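# Unlock and fold the card table's standing leg

## Task

Release the lock on the one card-table leg that still stands upright, then fold that leg down so it lies flat like the three legs already folded.

## Robot and tools

Robot: two 7-joint xArm7 arms, left_arm and right_arm, each ending in a parallel two-finger gripper with a wrist camera. Each base sits on a plate fixed to a shared metal frame behind the arms; a 'too close' message treats a plate and its half of that frame as part of its arm.

Frames. Scene frame: origin at table-top height midway between the nominal bases, +x out over the table, +z up, left_arm on the +y side (arm names do not match image sides). Calibrated bases in the scene frame: left_arm at (-0.031, +0.418, +0.161) m, quat_wxyz (+1.000, 0, 0, +0.006); right_arm at (+0.022, -0.306, +0.161) m, quat_wxyz (+1.000, 0, 0, +0.018). Each arm reports its hand pose, velocities and wrist-camera pose in its own base frame; fixed cameras and the table use the scene frame. Reported hand positions can be off by a few centimetres, more at long reach.

The row. Every command is one row of 16 plain numbers covering both arms, even if only one moves: left_arm's 7 joints then its opening, then right_arm's 7 joints then its opening. Joint order within an arm (use only this): shoulder (joint2), forearm roll (joint5), wrist roll (joint7), elbow (joint4), waist (joint1), upper arm roll (joint3), wrist pitch (joint6). Joint values are absolute target angles in radians, the same kind of numbers shown in Joint positions, not offsets. Stated ranges: waist -6.283 to 6.283, shoulder -2.059 to 2.094, upper arm roll -6.283 to 6.283, elbow -0.192 to 3.927, forearm roll -6.283 to 6.283, wrist pitch -1.693 to 3.142, wrist roll -6.283 to 6.283. Real ends may differ by 0.010 rad; a target more than 0.010 rad outside and beyond the current angle is refused, and one just past the real end is clipped, reported as 'joint sent to its limit'. Opening is an absolute value from -1 (closed) to +1 (fully open, pads 0.084 m apart). To leave a gripper or joint unchanged, resend its current command or its 'Joint targets' value; a 0 opening is itself a command.

Tools.
- execute_actions(actions, cameras): actions is a list of actions; each action is a table of up to 15 rows, one per 1/30 s control step, the last row held for the rest of the 15 steps. An empty list just returns state and images. Per step a joint target stays within 0.692 rad of its measured angle, and targets moving the gripper more than 70 mm are scaled back, so far goals take several actions.
- move(target, speed, blend, opening_speed, blocking, cameras): target is one 16-number row or up to 15 rows, all absolute. speed is the top rad/s of the joint with farthest to go (0.01 to 3.14, default 0.5), one value or one per target. blend (rad) rounds corners at intermediate targets. opening_speed (0.2 or more, per second on the -1..1 scale) ramps the fingers. blocking=false returns after about 0.5 s while the move runs; a new move replaces a running one. Paths do not avoid obstacles or the other arm. The result adds a 'move:' line: done, off_target (resting more than 0.01 rad from target), moving, held or fault, plus limits=held if steps were withheld.
- wait(seconds 0 to 10): lets time pass holding the last command.
- stop(): brakes a running move.
- zoom_image(camera, region [x0, y0, x1, y1] in pixels, at most 504 by 504) on cam_high, cam_low, cam_left_wrist or cam_right_wrist.
- clear_fault(arm): clears a reported torque fault on left_arm or right_arm.
- read_manual(section): licence texts only.
- finished_scene(scene): the current scene's number; ends it irreversibly; the leg must stay folded without the robot holding it.

Results. Joint positions, Joint velocities and Joint targets list each arm's joints in the order above (rad, rad/s), then finger-pad gap (m). end_effector_position is the point between closed pads, about 2 cm behind the fingertips; fingers point along the gripper's +z and open along its y. grip_measured is the measured opening on the command scale; to hold something, command clearly below it (about 24 N per pad max). Joint torques share the joint order, positive toward larger angles, and include the arm's own weight. 'within noise' means the arm is still. 'joint command not followed' means the clearance check between arms altered targets. Action results also list joint positions at some steps. MOTOR HOT appears at 65 °C; 80 °C brakes that arm for 30 to 60 s or more. Cameras: cam_high, cam_low (fixed) and the two wrist cameras, each 672x504.

Avoid: letting the leg or table slam or drop, knocking anything off the work area, hard hits or pushes, and any contact between the arms or one gripper squeezing the other's fingers. Contact torque reaching a joint's limit (waist 40.8, shoulder 41, upper arm roll 26.1, elbow 26.1, forearm roll 26.1, wrist pitch 14, wrist roll 14.7 N m), or a motor pinned at its torque limit for 1 s, stops that arm until clear_fault. Holding loads, staying stretched or pressing at unreachable poses heats motors. Loose objects may occasionally be nudged by outside pushes.

Each tool is called after "Call:" by a JSON object that holds its "api" and its "payload".

## Session

Call:
{"api": "execute_actions", "payload": {"actions": []}}

Scene clock: 0.00 s.
left_arm: end_effector_position=(+0.5033, -0.2135, +0.2164) grip_measured=+1.00 end_effector_quat_wxyz=(-0.017, +0.917, -0.399, -0.005) | right_arm: end_effector_position=(+0.2875, -0.5435, +0.1404) grip_measured=+1.00 end_effector_quat_wxyz=(+0.015, +0.770, -0.322, +0.550)
Joint names: [shoulder, forearm roll, wrist roll, elbow, waist, upper arm roll, wrist pitch]
Joint positions: left_arm=[0.273 -0.012 0.426 1.426 -0.566 0.172 1.167 0.084] | right_arm=[0.776 -1.397 0.868 1.262 -1.658 0.197 -0.872 0.084]
Joint velocities: within noise
Joint torques (N m): no reading
Motor temperatures (°C): left_arm=[35 38 37 33 38 37 36] | right_arm=[35 35 40 40 39 34 37]
Joint targets: left_arm=[0.273 -0.012 0.426 1.426 -0.566 0.172 1.167] | right_arm=[0.776 -1.397 0.868 1.262 -1.658 0.197 -0.872]
Tool commands: left_gripper/opening=+1.0 right_gripper/opening=+1.0

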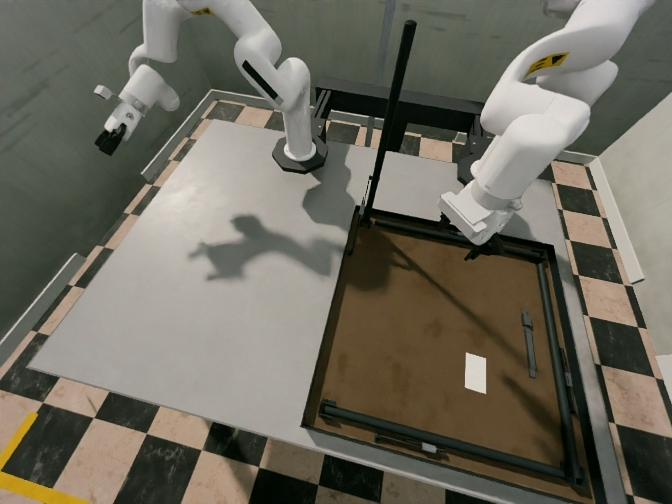

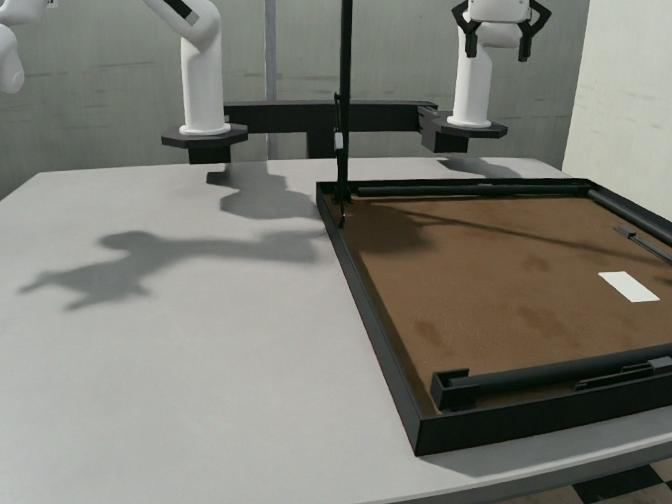

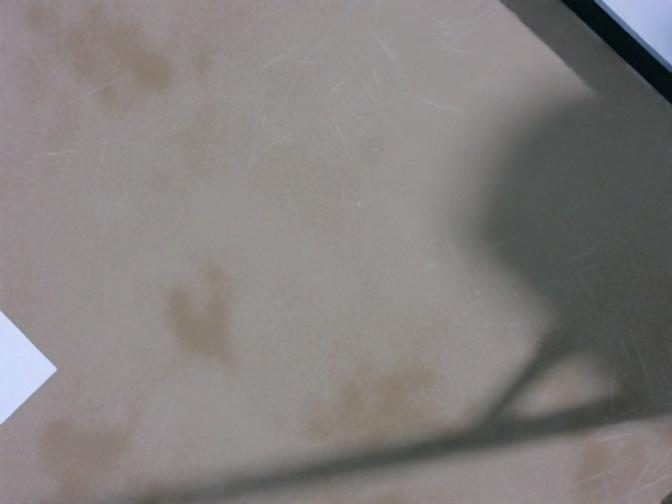

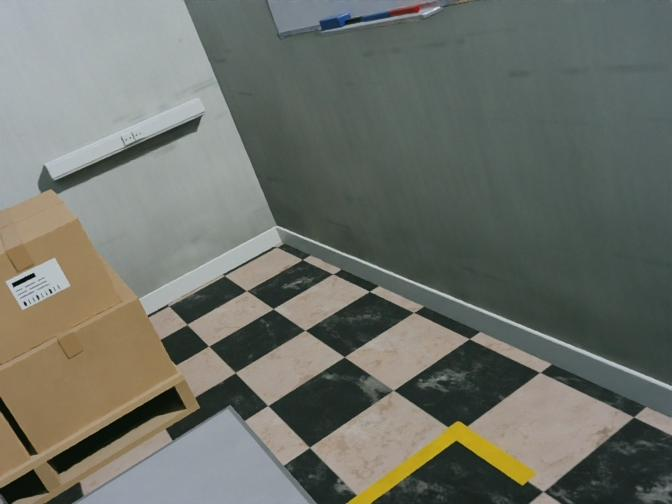

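Call:
{"api": "zoom_image", "payload": {"camera": "cam_high", "region": [320, 130, 480, 260]}}

Call:
{"api": "zoom_image", "payload": {"camera": "cam_low", "region": [290, 60, 430, 240]}}

Call:
{"api": "zoom_image", "payload": {"camera": "cam_high", "region": [300, 380, 620, 500]}}

Call:
{"api": "zoom_image", "payload": {"camera": "cam_high", "region": [480, 200, 620, 400]}}

Call:
{"api": "zoom_image", "payload": {"camera": "cam_low", "region": [420, 330, 672, 470]}}

Scaled by 3.150 from the camera's 672x504 image, which has a finer 960x720 frame.

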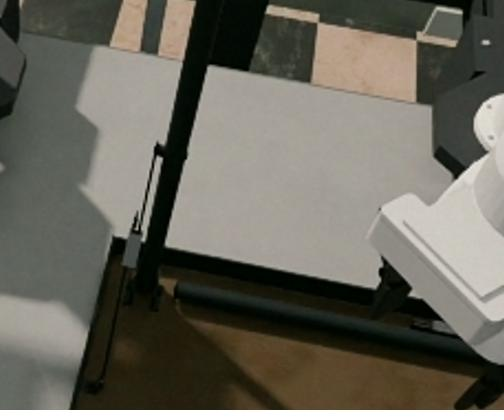

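Scaled by 2.800 from the camera's 672x504 image, which has a finer 960x720 frame.

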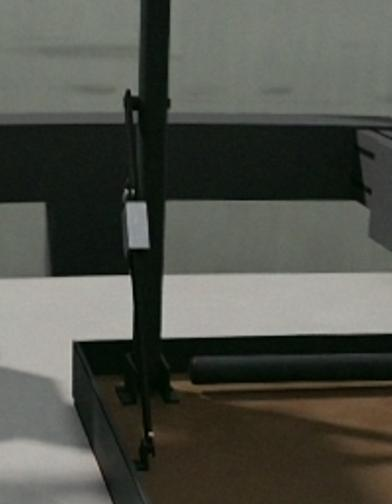

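Scaled by 1.575 from the camera's 672x504 image, which has a finer 960x720 frame.

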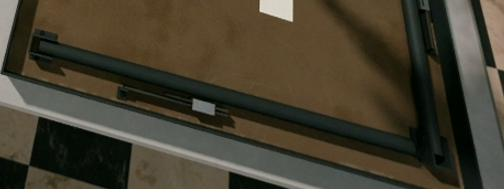

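Scaled by 2.520 from the camera's 672x504 image, which has a finer 960x720 frame.

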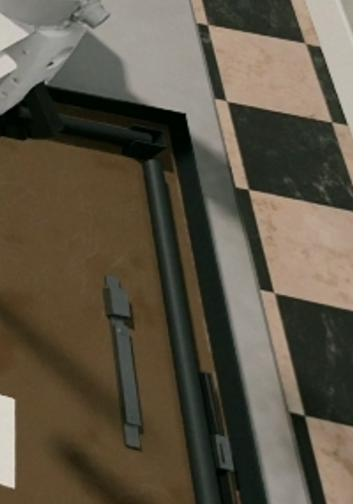

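Scaled by 2.000 from the camera's 672x504 image, which has a finer 960x720 frame.

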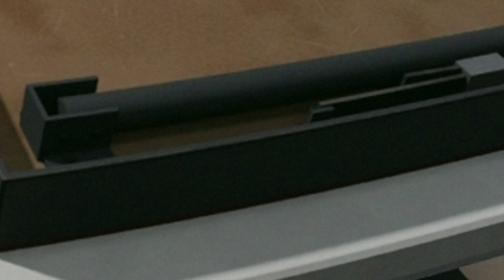

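Call:
{"api": "move", "payload": {"target": [[0.273,-0.012,0.426,1.426,-0.566,0.172,1.167,1,0.3,-0.6,0.868,0.8,-1.5,0,-0.6,1],[0.273,-0.012,0.426,1.426,-0.566,0.172,1.167,1,0.3,1.197,2.62,0.8,-0.9,0,1.57,1],[0.273,-0.012,0.426,1.426,-0.566,0.172,1.167,1,0.8,1.197,2.62,0.8,-0.41,0,1.57,1]], "speed": 1.0, "blend": 0.1}}

Scene clock: 53.27 s.
left_arm: end_effector_position=(+0.5035, -0.2131, +0.2164) grip_measured=+1.00 end_effector_quat_wxyz=(-0.018, +0.917, -0.399, -0.005) | right_arm: end_effector_position=(+0.3065, +0.1219, +0.0148) grip_measured=+1.00 end_effector_quat_wxyz=(-0.343, +0.365, +0.606, +0.618)
Joint names: [shoulder, forearm roll, wrist roll, elbow, waist, upper arm roll, wrist pitch]
Joint positions: left_arm=[0.273 -0.012 0.426 1.426 -0.566 0.172 1.167 0.084] | right_arm=[0.8 1.197 2.62 0.8 -0.41 0 1.57 0.084]
Joint velocities: within noise
Joint torques (N m): left_arm=[-24.36 1.07 1.79 17.75 8.48 4.08 -1.33] | right_arm=[-14.89 2.06 1.62 4.84 3.42 -0.04 3.35]
Motor temperatures (°C): left_arm=[37 38 37 41 38 37 36] | right_arm=[37 35 40 43 39 34 38]
Joint targets: left_arm=[0.273 -0.012 0.426 1.426 -0.566 0.172 1.167] | right_arm=[0.800 1.197 2.620 0.800 -0.410 0.000 1.570]
move: done
camera_calibration:
cam_left_wrist: T_world_to_cam=[[-0.733664, -0.679381, -0.0134035, 0.25823], [-0.679432, 0.733129, 0.0299116, 0.558485], [-0.0104949, 0.0310518, -0.999463, 0.359737], [0, 0, 0, 1]] pos_world=[0.572682, -0.245175, 0.346299]
cam_right_wrist: T_world_to_cam=[[0.860945, -0.0301391, 0.507804, -0.236584], [0.507608, -0.0143849, -0.861468, -0.0765005], [0.0332686, 0.999442, 0.00291425, 0.000604052], [0, 0, 0, 1]] pos_world=[0.242498, -0.00883461, 0.054234]

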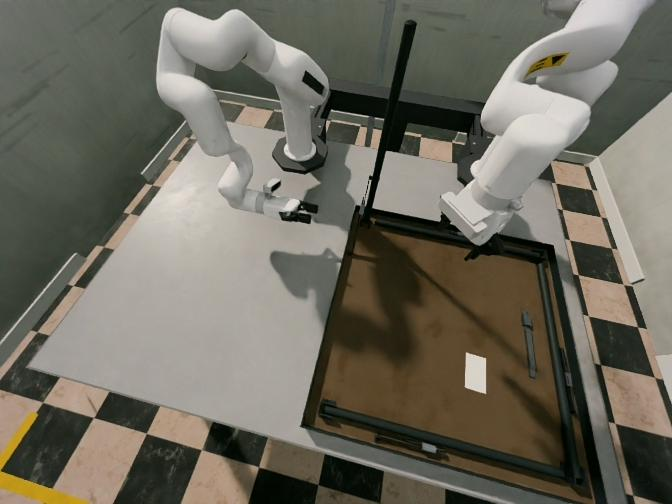

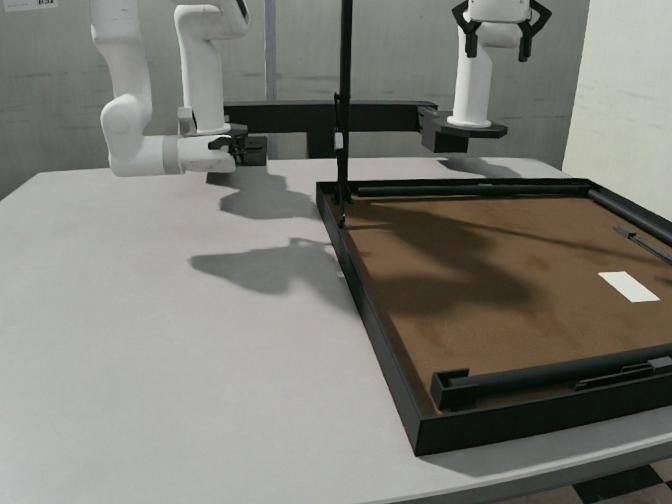

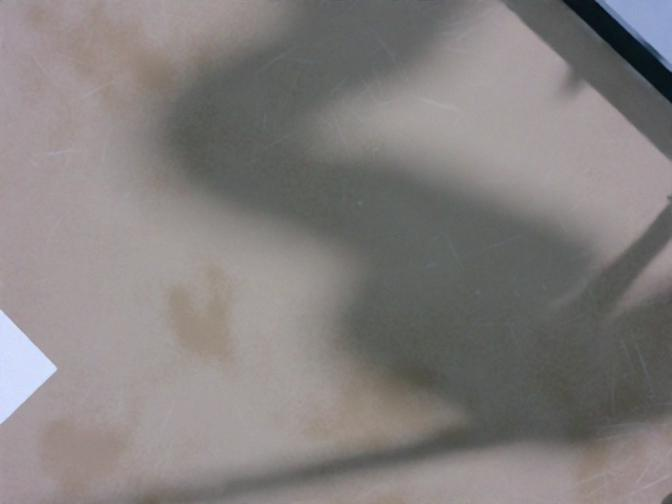

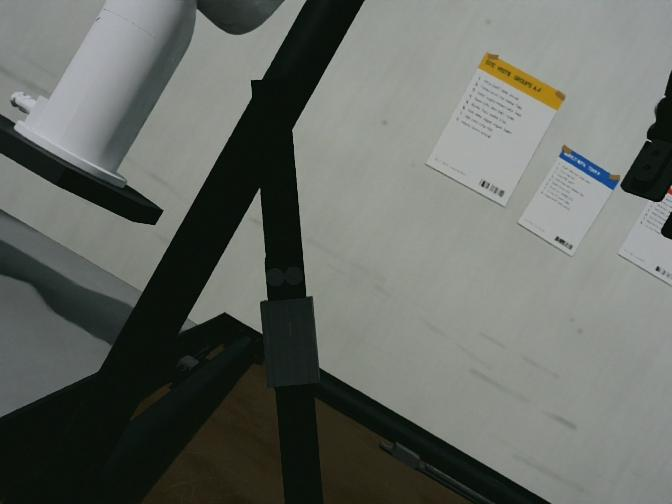

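Call:
{"api": "zoom_image", "payload": {"camera": "cam_right_wrist", "region": [180, 60, 400, 500]}}

Call:
{"api": "zoom_image", "payload": {"camera": "cam_right_wrist", "region": [220, 220, 360, 400]}}

Call:
{"api": "zoom_image", "payload": {"camera": "cam_right_wrist", "region": [350, 400, 520, 504]}}

Call:
{"api": "zoom_image", "payload": {"camera": "cam_high", "region": [360, 420, 500, 480]}}

Scaled by 1.145 from the camera's 672x504 image, which has a finer 960x720 frame.

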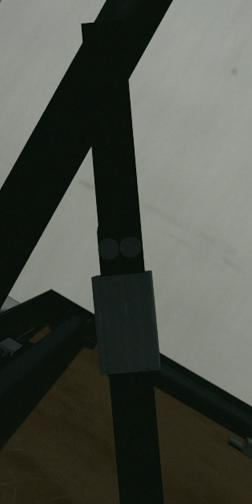

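Scaled by 2.800 from the camera's 672x504 image, which has a finer 960x720 frame.

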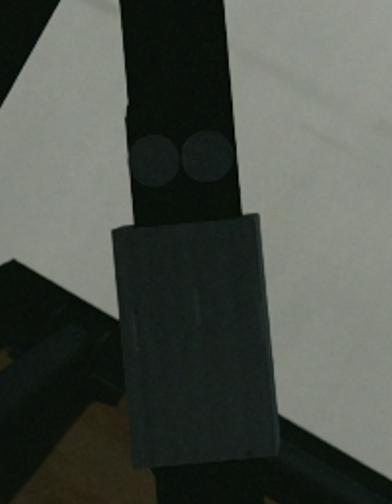

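Scaled by 2.965 from the camera's 672x504 image, which has a finer 960x720 frame.

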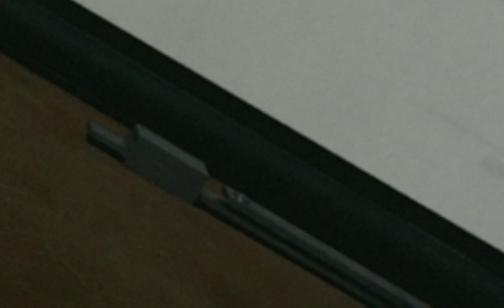

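Scaled by 3.600 from the camera's 672x504 image, which has a finer 960x720 frame.

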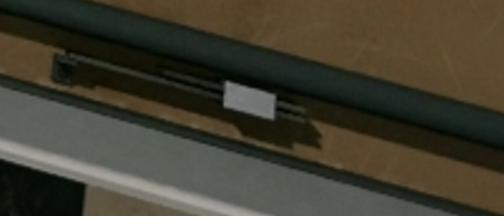

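Call:
{"api": "move", "payload": {"target": [0.273,-0.012,0.426,1.426,-0.566,0.172,1.167,1,0.769,1.378,2.47,0.617,-0.231,0,1.542,1], "cameras": ["cam_right_wrist","cam_high"]}}

Call:
{"api": "zoom_image", "payload": {"camera": "cam_high", "region": [260, 130, 420, 260]}}

Scene clock: 88.03 s.
left_arm: end_effector_position=(+0.5035, -0.2131, +0.2164) grip_measured=+1.00 end_effector_quat_wxyz=(-0.018, +0.917, -0.399, -0.005) | right_arm: end_effector_position=(+0.2570, +0.1907, +0.0157) grip_measured=+1.00 end_effector_quat_wxyz=(-0.343, +0.365, +0.606, +0.619)
Joint names: [shoulder, forearm roll, wrist roll, elbow, waist, upper arm roll, wrist pitch]
Joint positions: left_arm=[0.273 -0.012 0.426 1.426 -0.566 0.172 1.167 0.084] | right_arm=[0.769 1.378 2.47 0.617 -0.231 0 1.542 0.084]
Joint velocities: within noise
Joint torques (N m): left_arm=[-24.92 0.88 1.77 16.55 7.51 3.62 -1.85] | right_arm=[-19.01 2 -1.1 -3.35 3.18 2.65 0.09]
Motor temperatures (°C): left_arm=[37 38 37 42 38 37 36] | right_arm=[37 35 40 41 39 34 39]
Joint targets: left_arm=[0.273 -0.012 0.426 1.426 -0.566 0.172 1.167] | right_arm=[0.769 1.378 2.470 0.617 -0.231 0.000 1.542]
move: done
camera_calibration:
cam_right_wrist: T_world_to_cam=[[0.860654, -0.0307257, 0.508263, -0.192137], [0.508116, -0.0130054, -0.861191, -0.0500653], [0.0330708, 0.999443, 0.00441907, -0.0664612], [0, 0, 0, 1]] pos_world=[0.193, 0.0598696, 0.0548339]
Images, in order (width x height): cam_high 672x504, cam_right_wrist 672x504.

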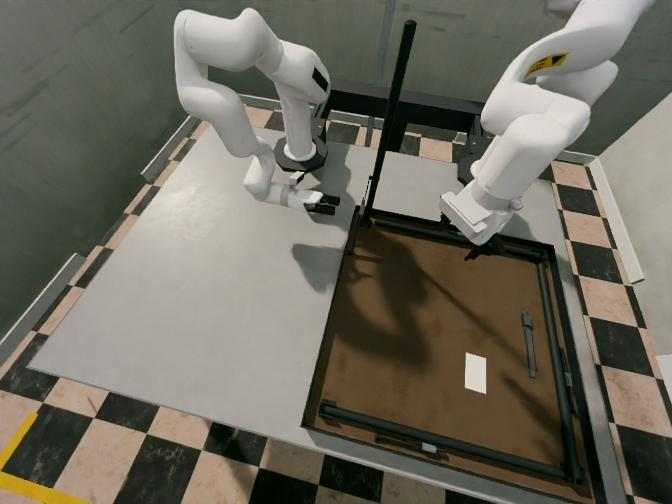

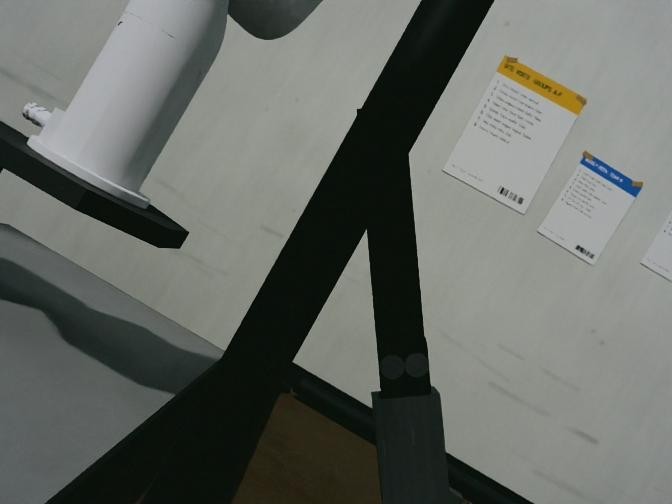

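Scaled by 3.150 from the camera's 672x504 image, which has a finer 960x720 frame.

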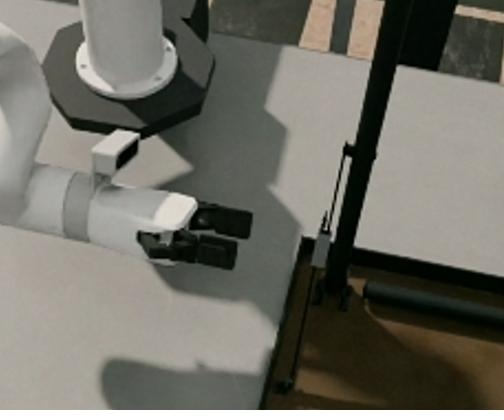

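Call:
{"api": "move", "payload": {"target": [0.273,-0.012,0.426,1.426,-0.566,0.172,1.167,1,0.768,1.659,2.35,0.594,0.054,0,1.586,1], "cameras": ["cam_right_wrist","cam_high","cam_low"], "speed": 0.3}}

Call:
{"api": "zoom_image", "payload": {"camera": "cam_high", "region": [280, 130, 420, 260]}}

Call:
{"api": "zoom_image", "payload": {"camera": "cam_low", "region": [260, 80, 400, 220]}}

Scene clock: 100.03 s.
left_arm: end_effector_position=(+0.5035, -0.2131, +0.2164) grip_measured=+1.00 end_effector_quat_wxyz=(-0.018, +0.917, -0.399, -0.005) | right_arm: end_effector_position=(+0.2538, +0.2657, +0.0156) grip_measured=+1.00 end_effector_quat_wxyz=(-0.313, +0.335, +0.623, +0.634)
Joint names: [shoulder, forearm roll, wrist roll, elbow, waist, upper arm roll, wrist pitch]
Joint positions: left_arm=[0.273 -0.012 0.426 1.426 -0.566 0.172 1.167 0.084] | right_arm=[0.768 1.659 2.35 0.594 0.054 0 1.586 0.084]
Joint velocities: within noise
Joint torques (N m): left_arm=[-26.11 0.43 1.43 16.37 7.02 3.19 -2.36] | right_arm=[-19.15 2.24 -1.18 -3.05 3.1 1.6 3.29]
Motor temperatures (°C): left_arm=[37 38 37 41 38 37 36] | right_arm=[37 35 40 41 39 34 39]
Joint targets: left_arm=[0.273 -0.012 0.426 1.426 -0.566 0.172 1.167] | right_arm=[0.768 1.659 2.350 0.594 0.054 0.000 1.586]
move: done
camera_calibration:
cam_right_wrist: T_world_to_cam=[[0.808186, -0.0278241, 0.588269, -0.175635], [0.588056, -0.0161678, -0.808658, -0.0677669], [0.0320113, 0.999482, 0.00329554, -0.141018], [0, 0, 0, 1]] pos_world=[0.186311, 0.134963, 0.0489852]
Images, in order (width x height): cam_high 672x504, cam_low 672x504, cam_right_wrist 672x504.

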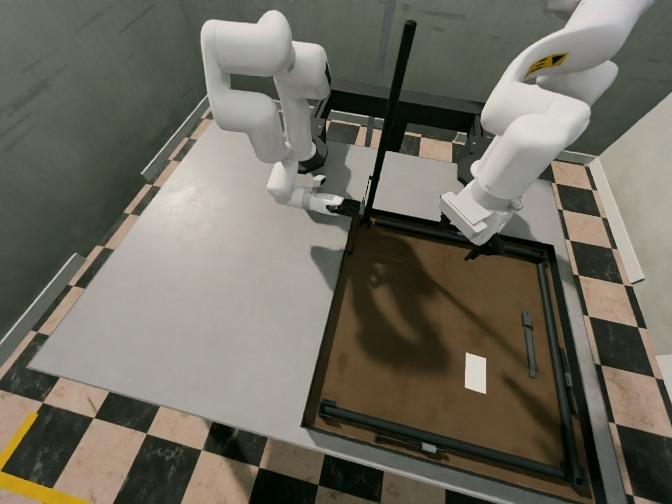

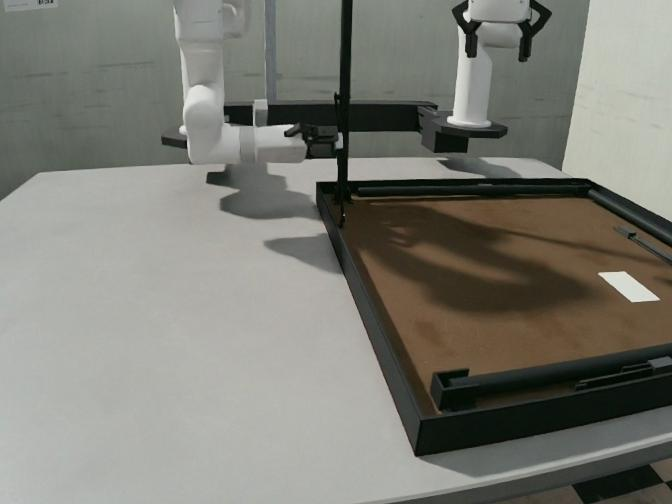

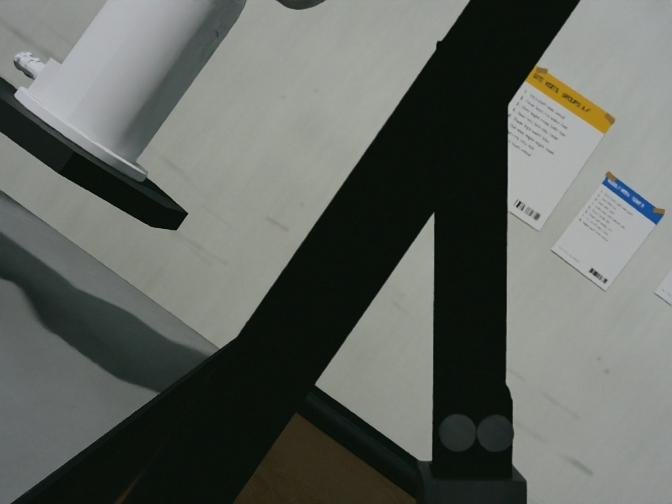

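Scaled by 3.600 from the camera's 672x504 image, which has a finer 960x720 frame.

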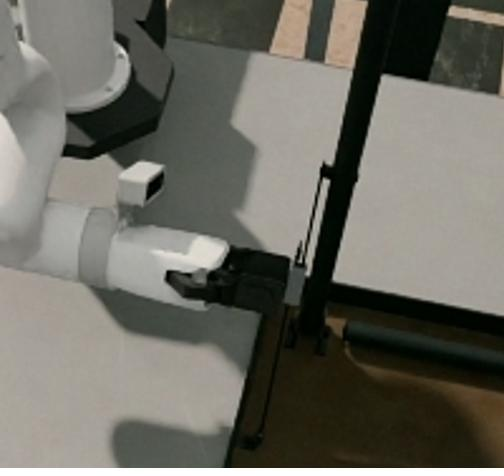

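Scaled by 3.600 from the camera's 672x504 image, which has a finer 960x720 frame.

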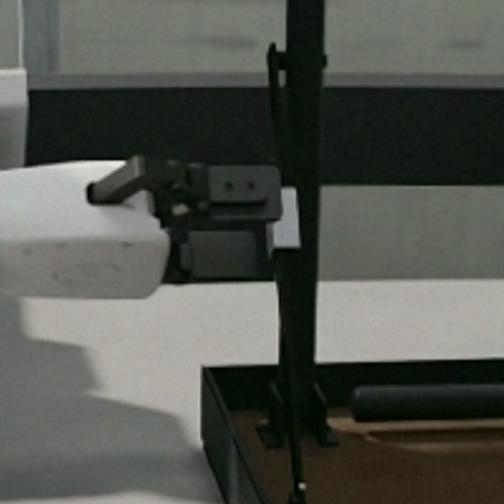

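Call:
{"api": "move", "payload": {"target": [[0.273,-0.012,0.426,1.426,-0.566,0.172,1.167,1,0.773,1.709,2.35,0.597,0.105,0,1.59,1],[0.273,-0.012,0.426,1.426,-0.566,0.172,1.167,1,0.773,1.709,2.35,0.597,0.105,0,1.59,-0.8]], "cameras": ["cam_right_wrist","cam_high","cam_low"], "speed": 0.2, "opening_speed": 1}}

Call:
{"api": "zoom_image", "payload": {"camera": "cam_low", "region": [260, 80, 400, 220]}}

Scene clock: 107.67 s.
left_arm: end_effector_position=(+0.5035, -0.2131, +0.2164) grip_measured=+1.00 end_effector_quat_wxyz=(-0.018, +0.917, -0.399, -0.005) | right_arm: end_effector_position=(+0.2526, +0.2785, +0.0131) grip_measured=-0.51 end_effector_quat_wxyz=(-0.313, +0.336, +0.624, +0.632)
Joint names: [shoulder, forearm roll, wrist roll, elbow, waist, upper arm roll, wrist pitch]
Joint positions: left_arm=[0.273 -0.012 0.426 1.426 -0.566 0.172 1.167 0.084] | right_arm=[0.773 1.709 2.35 0.597 0.105 0 1.59 0.022]
Joint velocities: within noise
Joint torques (N m): left_arm=[-27.16 0.27 1.23 16.66 5.65 2.83 -3.13] | right_arm=[-13.46 1.84 -0.85 5.88 3.17 -0.01 3]
Motor temperatures (°C): left_arm=[37 38 37 41 38 37 36] | right_arm=[37 35 40 41 39 34 39]
Joint targets: left_arm=[0.273 -0.012 0.426 1.426 -0.566 0.172 1.167] | right_arm=[0.773 1.709 2.350 0.597 0.105 0.000 1.590]
move: done
camera_calibration:
cam_right_wrist: T_world_to_cam=[[0.808821, -0.0241429, 0.587559, -0.174098], [0.587237, -0.0195232, -0.809179, -0.0676696], [0.031007, 0.999518, -0.00161311, -0.153455], [0, 0, 0, 1]] pos_world=[0.18531, 0.147857, 0.0472883]
Images, in order (width x height): cam_high 672x504, cam_low 672x504, cam_right_wrist 672x504.

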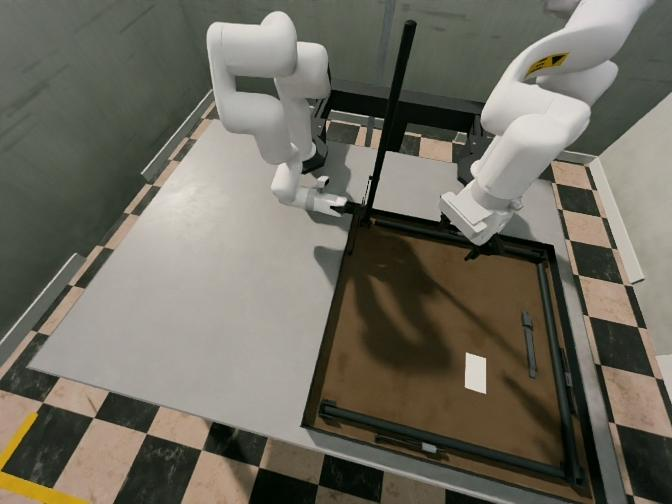

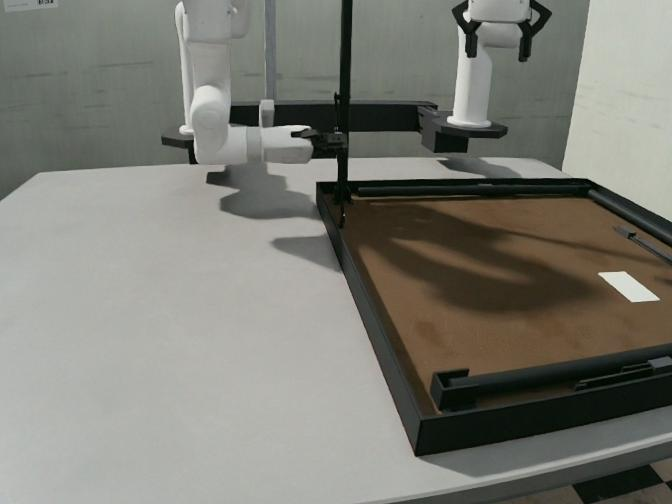

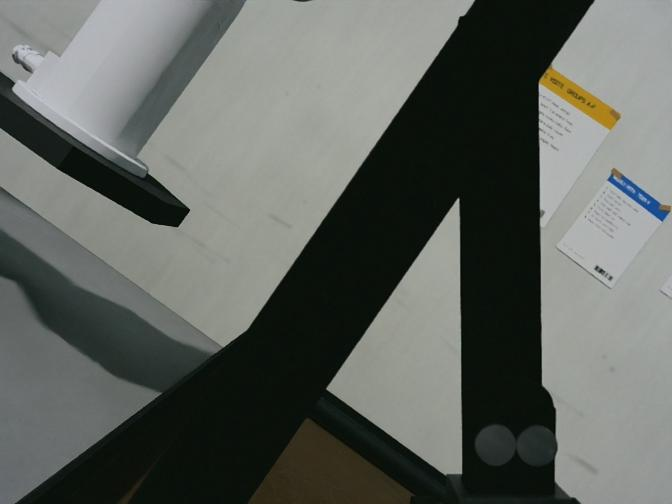

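Scaled by 3.600 from the camera's 672x504 image, which has a finer 960x720 frame.

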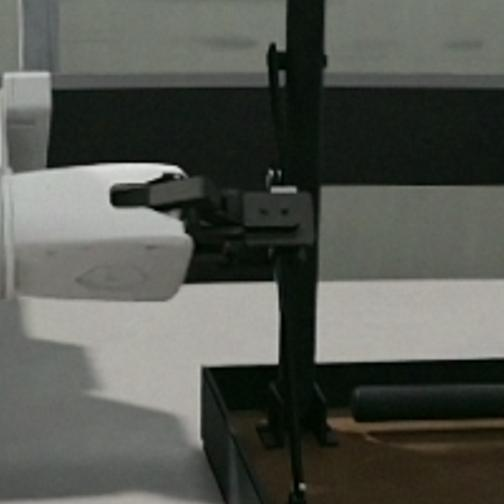

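Call:
{"api": "move", "payload": {"target": [0.273,-0.012,0.426,1.426,-0.566,0.172,1.167,1,0.9,1.7,2.358,0.733,0.096,0,1.589,-0.9], "cameras": ["cam_right_wrist","cam_high","cam_low"], "speed": 0.1}}

Call:
{"api": "zoom_image", "payload": {"camera": "cam_low", "region": [260, 80, 400, 220]}}

Scene clock: 115.10 s.
left_arm: end_effector_position=(+0.5035, -0.2131, +0.2164) grip_measured=+1.00 end_effector_quat_wxyz=(-0.018, +0.917, -0.399, -0.005) | right_arm: end_effector_position=(+0.2764, +0.2785, -0.0184) grip_measured=-0.51 end_effector_quat_wxyz=(-0.313, +0.336, +0.624, +0.633)
Joint names: [shoulder, forearm roll, wrist roll, elbow, waist, upper arm roll, wrist pitch]
Joint positions: left_arm=[0.273 -0.012 0.426 1.426 -0.566 0.172 1.167 0.084] | right_arm=[0.9 1.7 2.358 0.733 0.096 0 1.589 0.022]
Joint velocities: within noise
Joint torques (N m): left_arm=[-27.96 -0.09 1.06 16.39 5.12 2.32 -3.63] | right_arm=[-15.05 1.54 1.23 14.98 -2.05 1.68 -0.49]
Motor temperatures (°C): left_arm=[38 38 37 41 38 37 36] | right_arm=[37 35 40 41 39 34 39]
Joint targets: left_arm=[0.273 -0.012 0.426 1.426 -0.566 0.172 1.167] | right_arm=[0.900 1.700 2.358 0.733 0.096 0.000 1.589]
move: done
camera_calibration:
cam_right_wrist: T_world_to_cam=[[0.808392, -0.0250536, 0.588111, -0.174449], [0.587832, -0.0181027, -0.808781, -0.107719], [0.0309093, 0.999522, 0.0000932386, -0.154255], [0, 0, 0, 1]] pos_world=[0.209112, 0.14786, 0.0154886]
Images, in order (width x height): cam_high 672x504, cam_low 672x504, cam_right_wrist 672x504.

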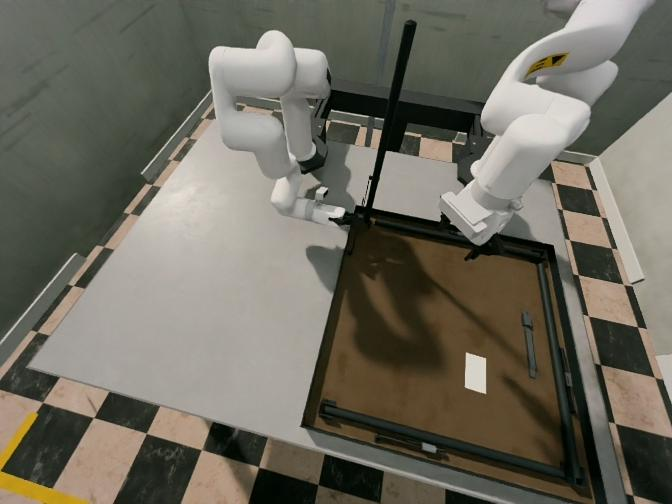

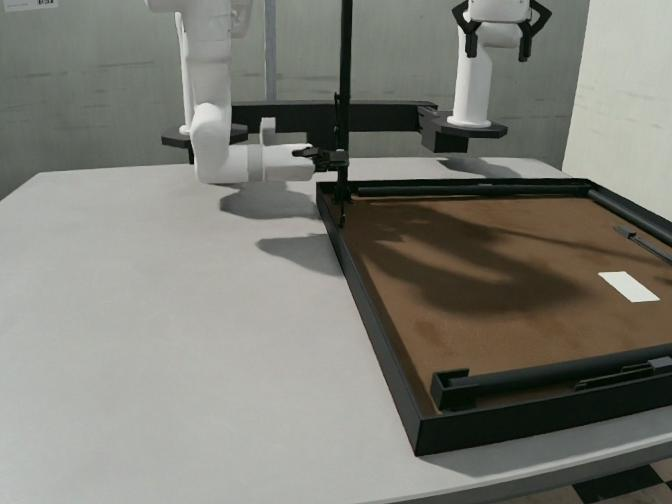

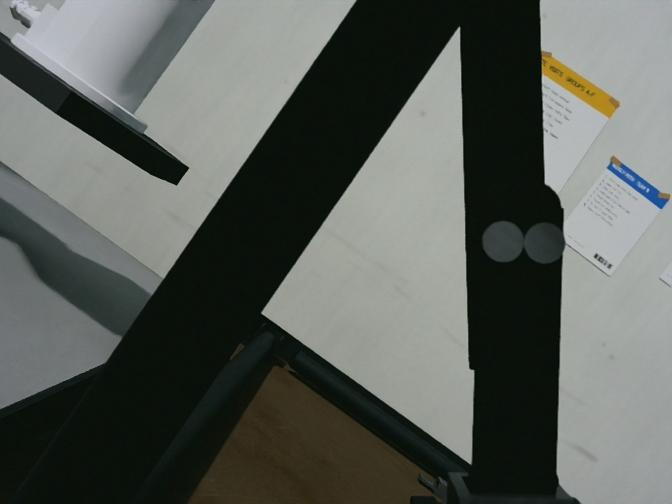

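Scaled by 3.600 from the camera's 672x504 image, which has a finer 960x720 frame.

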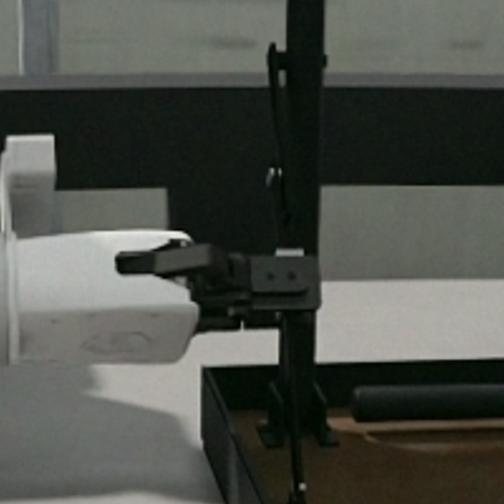

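Call:
{"api": "move", "payload": {"target": [0.273,-0.012,0.426,1.426,-0.566,0.172,1.167,1,0.844,1.695,2.743,0.776,0.088,0,1.579,-0.9], "speed": 0.1, "cameras": ["cam_right_wrist","cam_high","cam_low"]}}

Scene clock: 141.10 s.
left_arm: end_effector_position=(+0.5035, -0.2131, +0.2164) grip_measured=+1.00 end_effector_quat_wxyz=(-0.018, +0.917, -0.399, -0.005) | right_arm: end_effector_position=(+0.3107, +0.2785, -0.0004) grip_measured=-0.50 end_effector_quat_wxyz=(-0.400, +0.421, +0.568, +0.583)
Joint names: [shoulder, forearm roll, wrist roll, elbow, waist, upper arm roll, wrist pitch]
Joint positions: left_arm=[0.273 -0.012 0.426 1.426 -0.566 0.172 1.167 0.084] | right_arm=[0.844 1.695 2.743 0.776 0.088 0 1.579 0.022]
Joint velocities: within noise
Joint torques (N m): left_arm=[-29.27 -0.35 0.72 16.54 3.74 1.64 -3.52] | right_arm=[-27.85 -2.62 1.14 11.13 -1.12 9.87 4.97]
Motor temperatures (°C): left_arm=[38 38 37 42 38 37 37] | right_arm=[37 36 40 42 39 34 39]
Joint targets: left_arm=[0.273 -0.012 0.426 1.426 -0.566 0.172 1.167] | right_arm=[0.844 1.695 2.743 0.776 0.088 0.000 1.579]
move: done
camera_calibration:
cam_right_wrist: T_world_to_cam=[[0.941474, -0.033578, 0.335408, -0.251775], [0.33535, -0.00751301, -0.942064, -0.0378936], [0.0341525, 0.999408, 0.00418707, -0.156317], [0, 0, 0, 1]] pos_world=[0.255086, 0.147485, 0.0494037]
Images, in order (width x height): cam_high 672x504, cam_low 672x504, cam_right_wrist 672x504.

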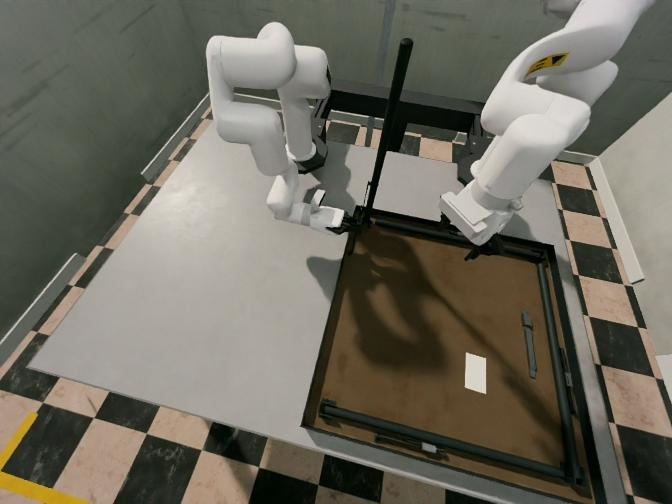

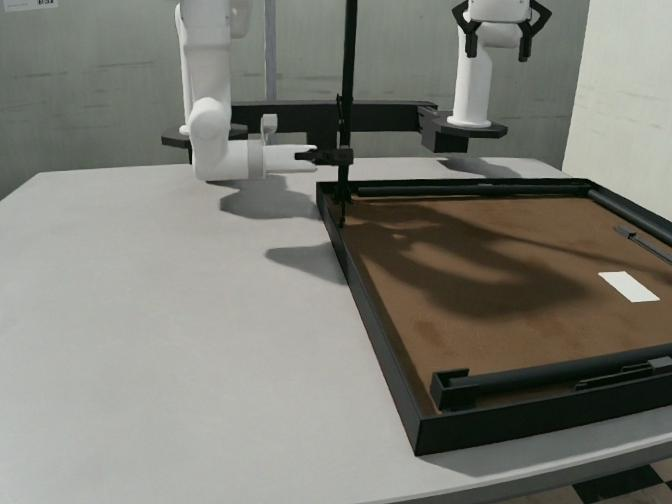

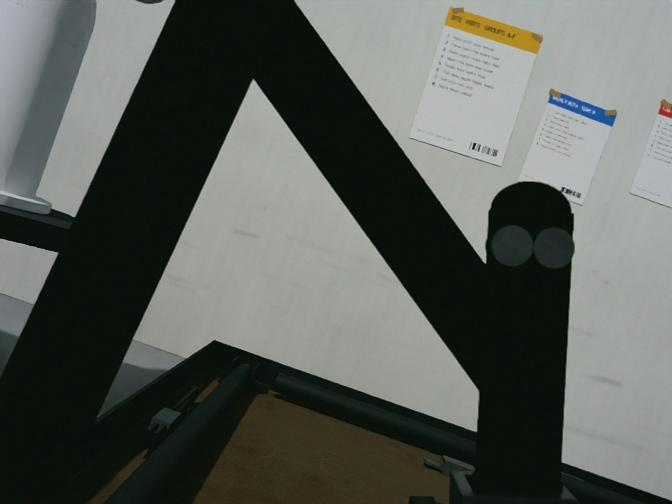

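Call:
{"api": "move", "payload": {"target": [[0.273,-0.012,0.426,1.426,-0.566,0.172,1.167,1,0.841,1.685,3.205,0.886,0.078,0,1.566,-0.9],[0.273,-0.012,0.426,1.426,-0.566,0.172,1.167,1,0.913,1.677,3.641,1.045,0.07,0,1.557,-0.9]], "speed": 0.15, "blend": 0.05, "cameras": ["cam_right_wrist","cam_high","cam_low"]}}

Scene clock: 151.17 s.
left_arm: end_effector_position=(+0.5035, -0.2131, +0.2164) grip_measured=+1.00 end_effector_quat_wxyz=(-0.018, +0.917, -0.399, -0.005) | right_arm: end_effector_position=(+0.4041, +0.2780, +0.0000) grip_measured=-0.49 end_effector_quat_wxyz=(+0.576, -0.590, -0.389, -0.411)
Joint names: [shoulder, forearm roll, wrist roll, elbow, waist, upper arm roll, wrist pitch]
Joint positions: left_arm=[0.273 -0.012 0.426 1.426 -0.566 0.172 1.167 0.084] | right_arm=[0.913 1.677 3.641 1.045 0.07 0 1.557 0.022]
Joint velocities: within noise
Joint torques (N m): left_arm=[-31.14 -0.31 0.32 16.68 2.03 0.72 -3.47] | right_arm=[-27.91 1.45 1.06 22.84 -1.92 7.14 4.32]
Motor temperatures (°C): left_arm=[38 38 37 42 38 37 37] | right_arm=[38 35 40 44 39 35 40]
Joint targets: left_arm=[0.273 -0.012 0.426 1.426 -0.566 0.172 1.167] | right_arm=[0.913 1.677 3.641 1.045 0.070 0.000 1.557]
move: done
camera_calibration:
cam_right_wrist: T_world_to_cam=[[0.936245, -0.0339538, -0.349703, -0.33775], [-0.34927, 0.0181346, -0.936847, 0.200719], [0.0381513, 0.999259, 0.00511943, -0.16051], [0, 0, 0, 1]] pos_world=[0.392446, 0.145283, 0.0707525]
Images, in order (width x height): cam_high 672x504, cam_low 672x504, cam_right_wrist 672x504.

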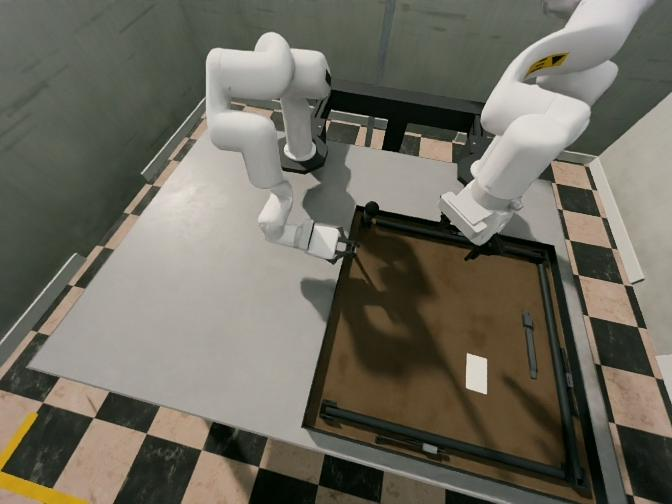

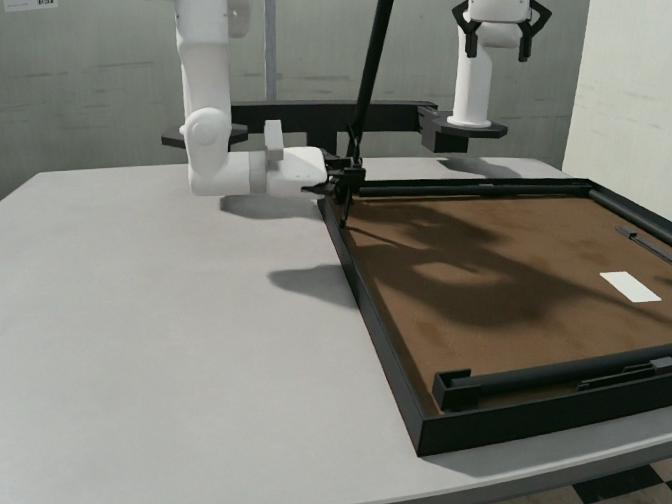

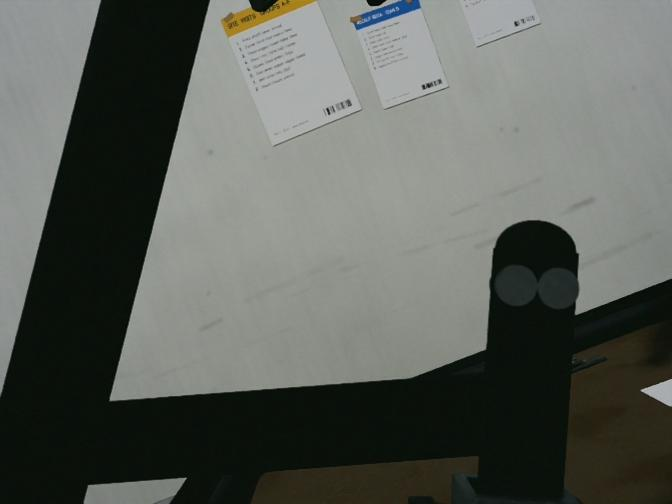

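Call:
{"api": "move", "payload": {"target": [[0.273,-0.012,0.426,1.426,-0.566,0.172,1.167,1,1.036,1.671,4.054,1.232,0.064,0,1.551,-0.9],[0.273,-0.012,0.426,1.426,-0.566,0.172,1.167,1,1.149,1.668,4.353,1.382,0.061,0,1.548,-0.9]], "speed": 0.15, "blend": 0.05, "cameras": ["cam_right_wrist","cam_high","cam_low"]}}

Call:
{"api": "zoom_image", "payload": {"camera": "cam_low", "region": [250, 40, 450, 240]}}

Scene clock: 161.57 s.
left_arm: end_effector_position=(+0.5035, -0.2131, +0.2164) grip_measured=+1.00 end_effector_quat_wxyz=(-0.018, +0.917, -0.399, -0.005) | right_arm: end_effector_position=(+0.4696, +0.2779, -0.0496) grip_measured=+0.25 end_effector_quat_wxyz=(+0.673, -0.679, -0.193, -0.219) end_effector_velocity=(+0.000, +0.000, -0.001) end_effector_angular_velocity=(+0.000, +0.003, +0.000)
Joint names: [shoulder, forearm roll, wrist roll, elbow, waist, upper arm roll, wrist pitch]
Joint positions: left_arm=[0.273 -0.012 0.426 1.426 -0.566 0.172 1.167 0.084] | right_arm=[1.149 1.668 4.353 1.382 0.061 0 1.55 0.055]
Joint velocities: left_arm=[within noise] | right_arm=[0.001 0 0.002 0.001 0 0 0 0.001]
Joint torques (N m): left_arm=[-32.17 -0.22 -0.08 16.53 0.5 0.18 -3.71] | right_arm=[-10.04 3.65 2.07 15.9 -11.7 -16.56 -7.66]
Motor temperatures (°C): left_arm=[38 38 37 42 38 37 37] | right_arm=[38 35 40 47 39 36 41]
Joint targets: left_arm=[0.273 -0.012 0.426 1.426 -0.566 0.172 1.167] | right_arm=[1.149 1.668 4.353 1.382 0.061 0.000 1.548]
move: done
camera_calibration:
cam_right_wrist: T_world_to_cam=[[0.566127, -0.0190104, -0.824098, -0.270216], [-0.823249, 0.0378411, -0.566417, 0.412468], [0.0419526, 0.999103, 0.00577258, -0.164379], [0, 0, 0, 1]] pos_world=[0.499437, 0.143487, 0.0118927]
Images, in order (width x height): cam_high 672x504, cam_low 672x504, cam_right_wrist 672x504.

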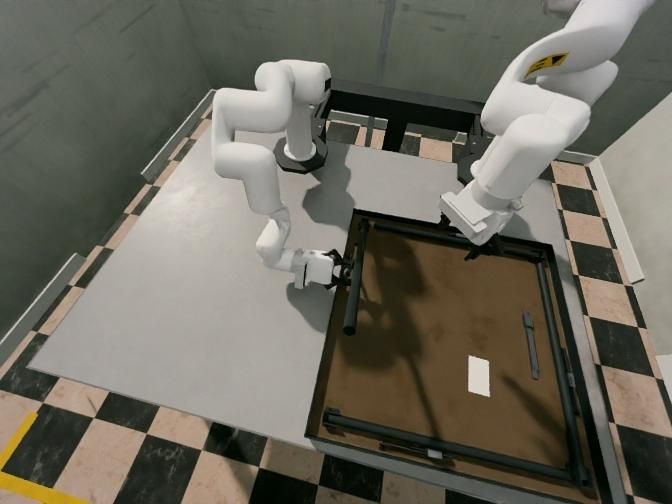

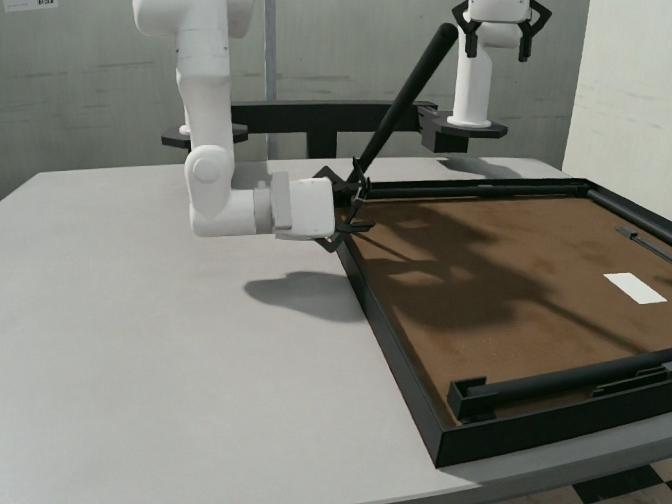

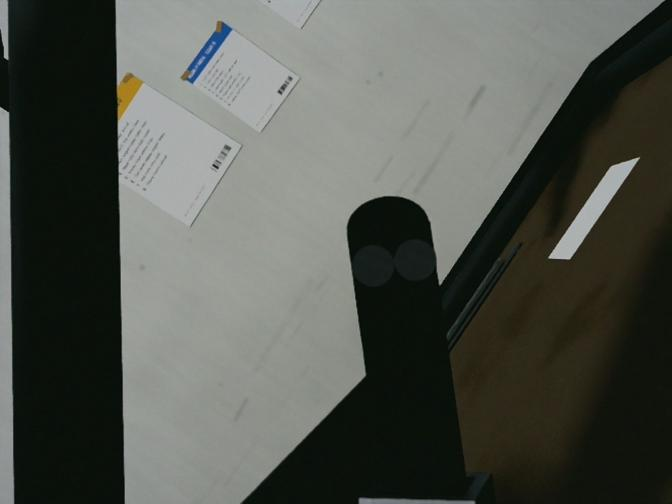

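Scaled by 2.520 from the camera's 672x504 image, which has a finer 960x720 frame.

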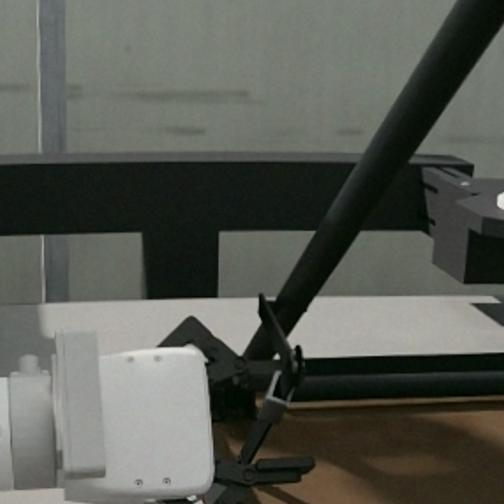

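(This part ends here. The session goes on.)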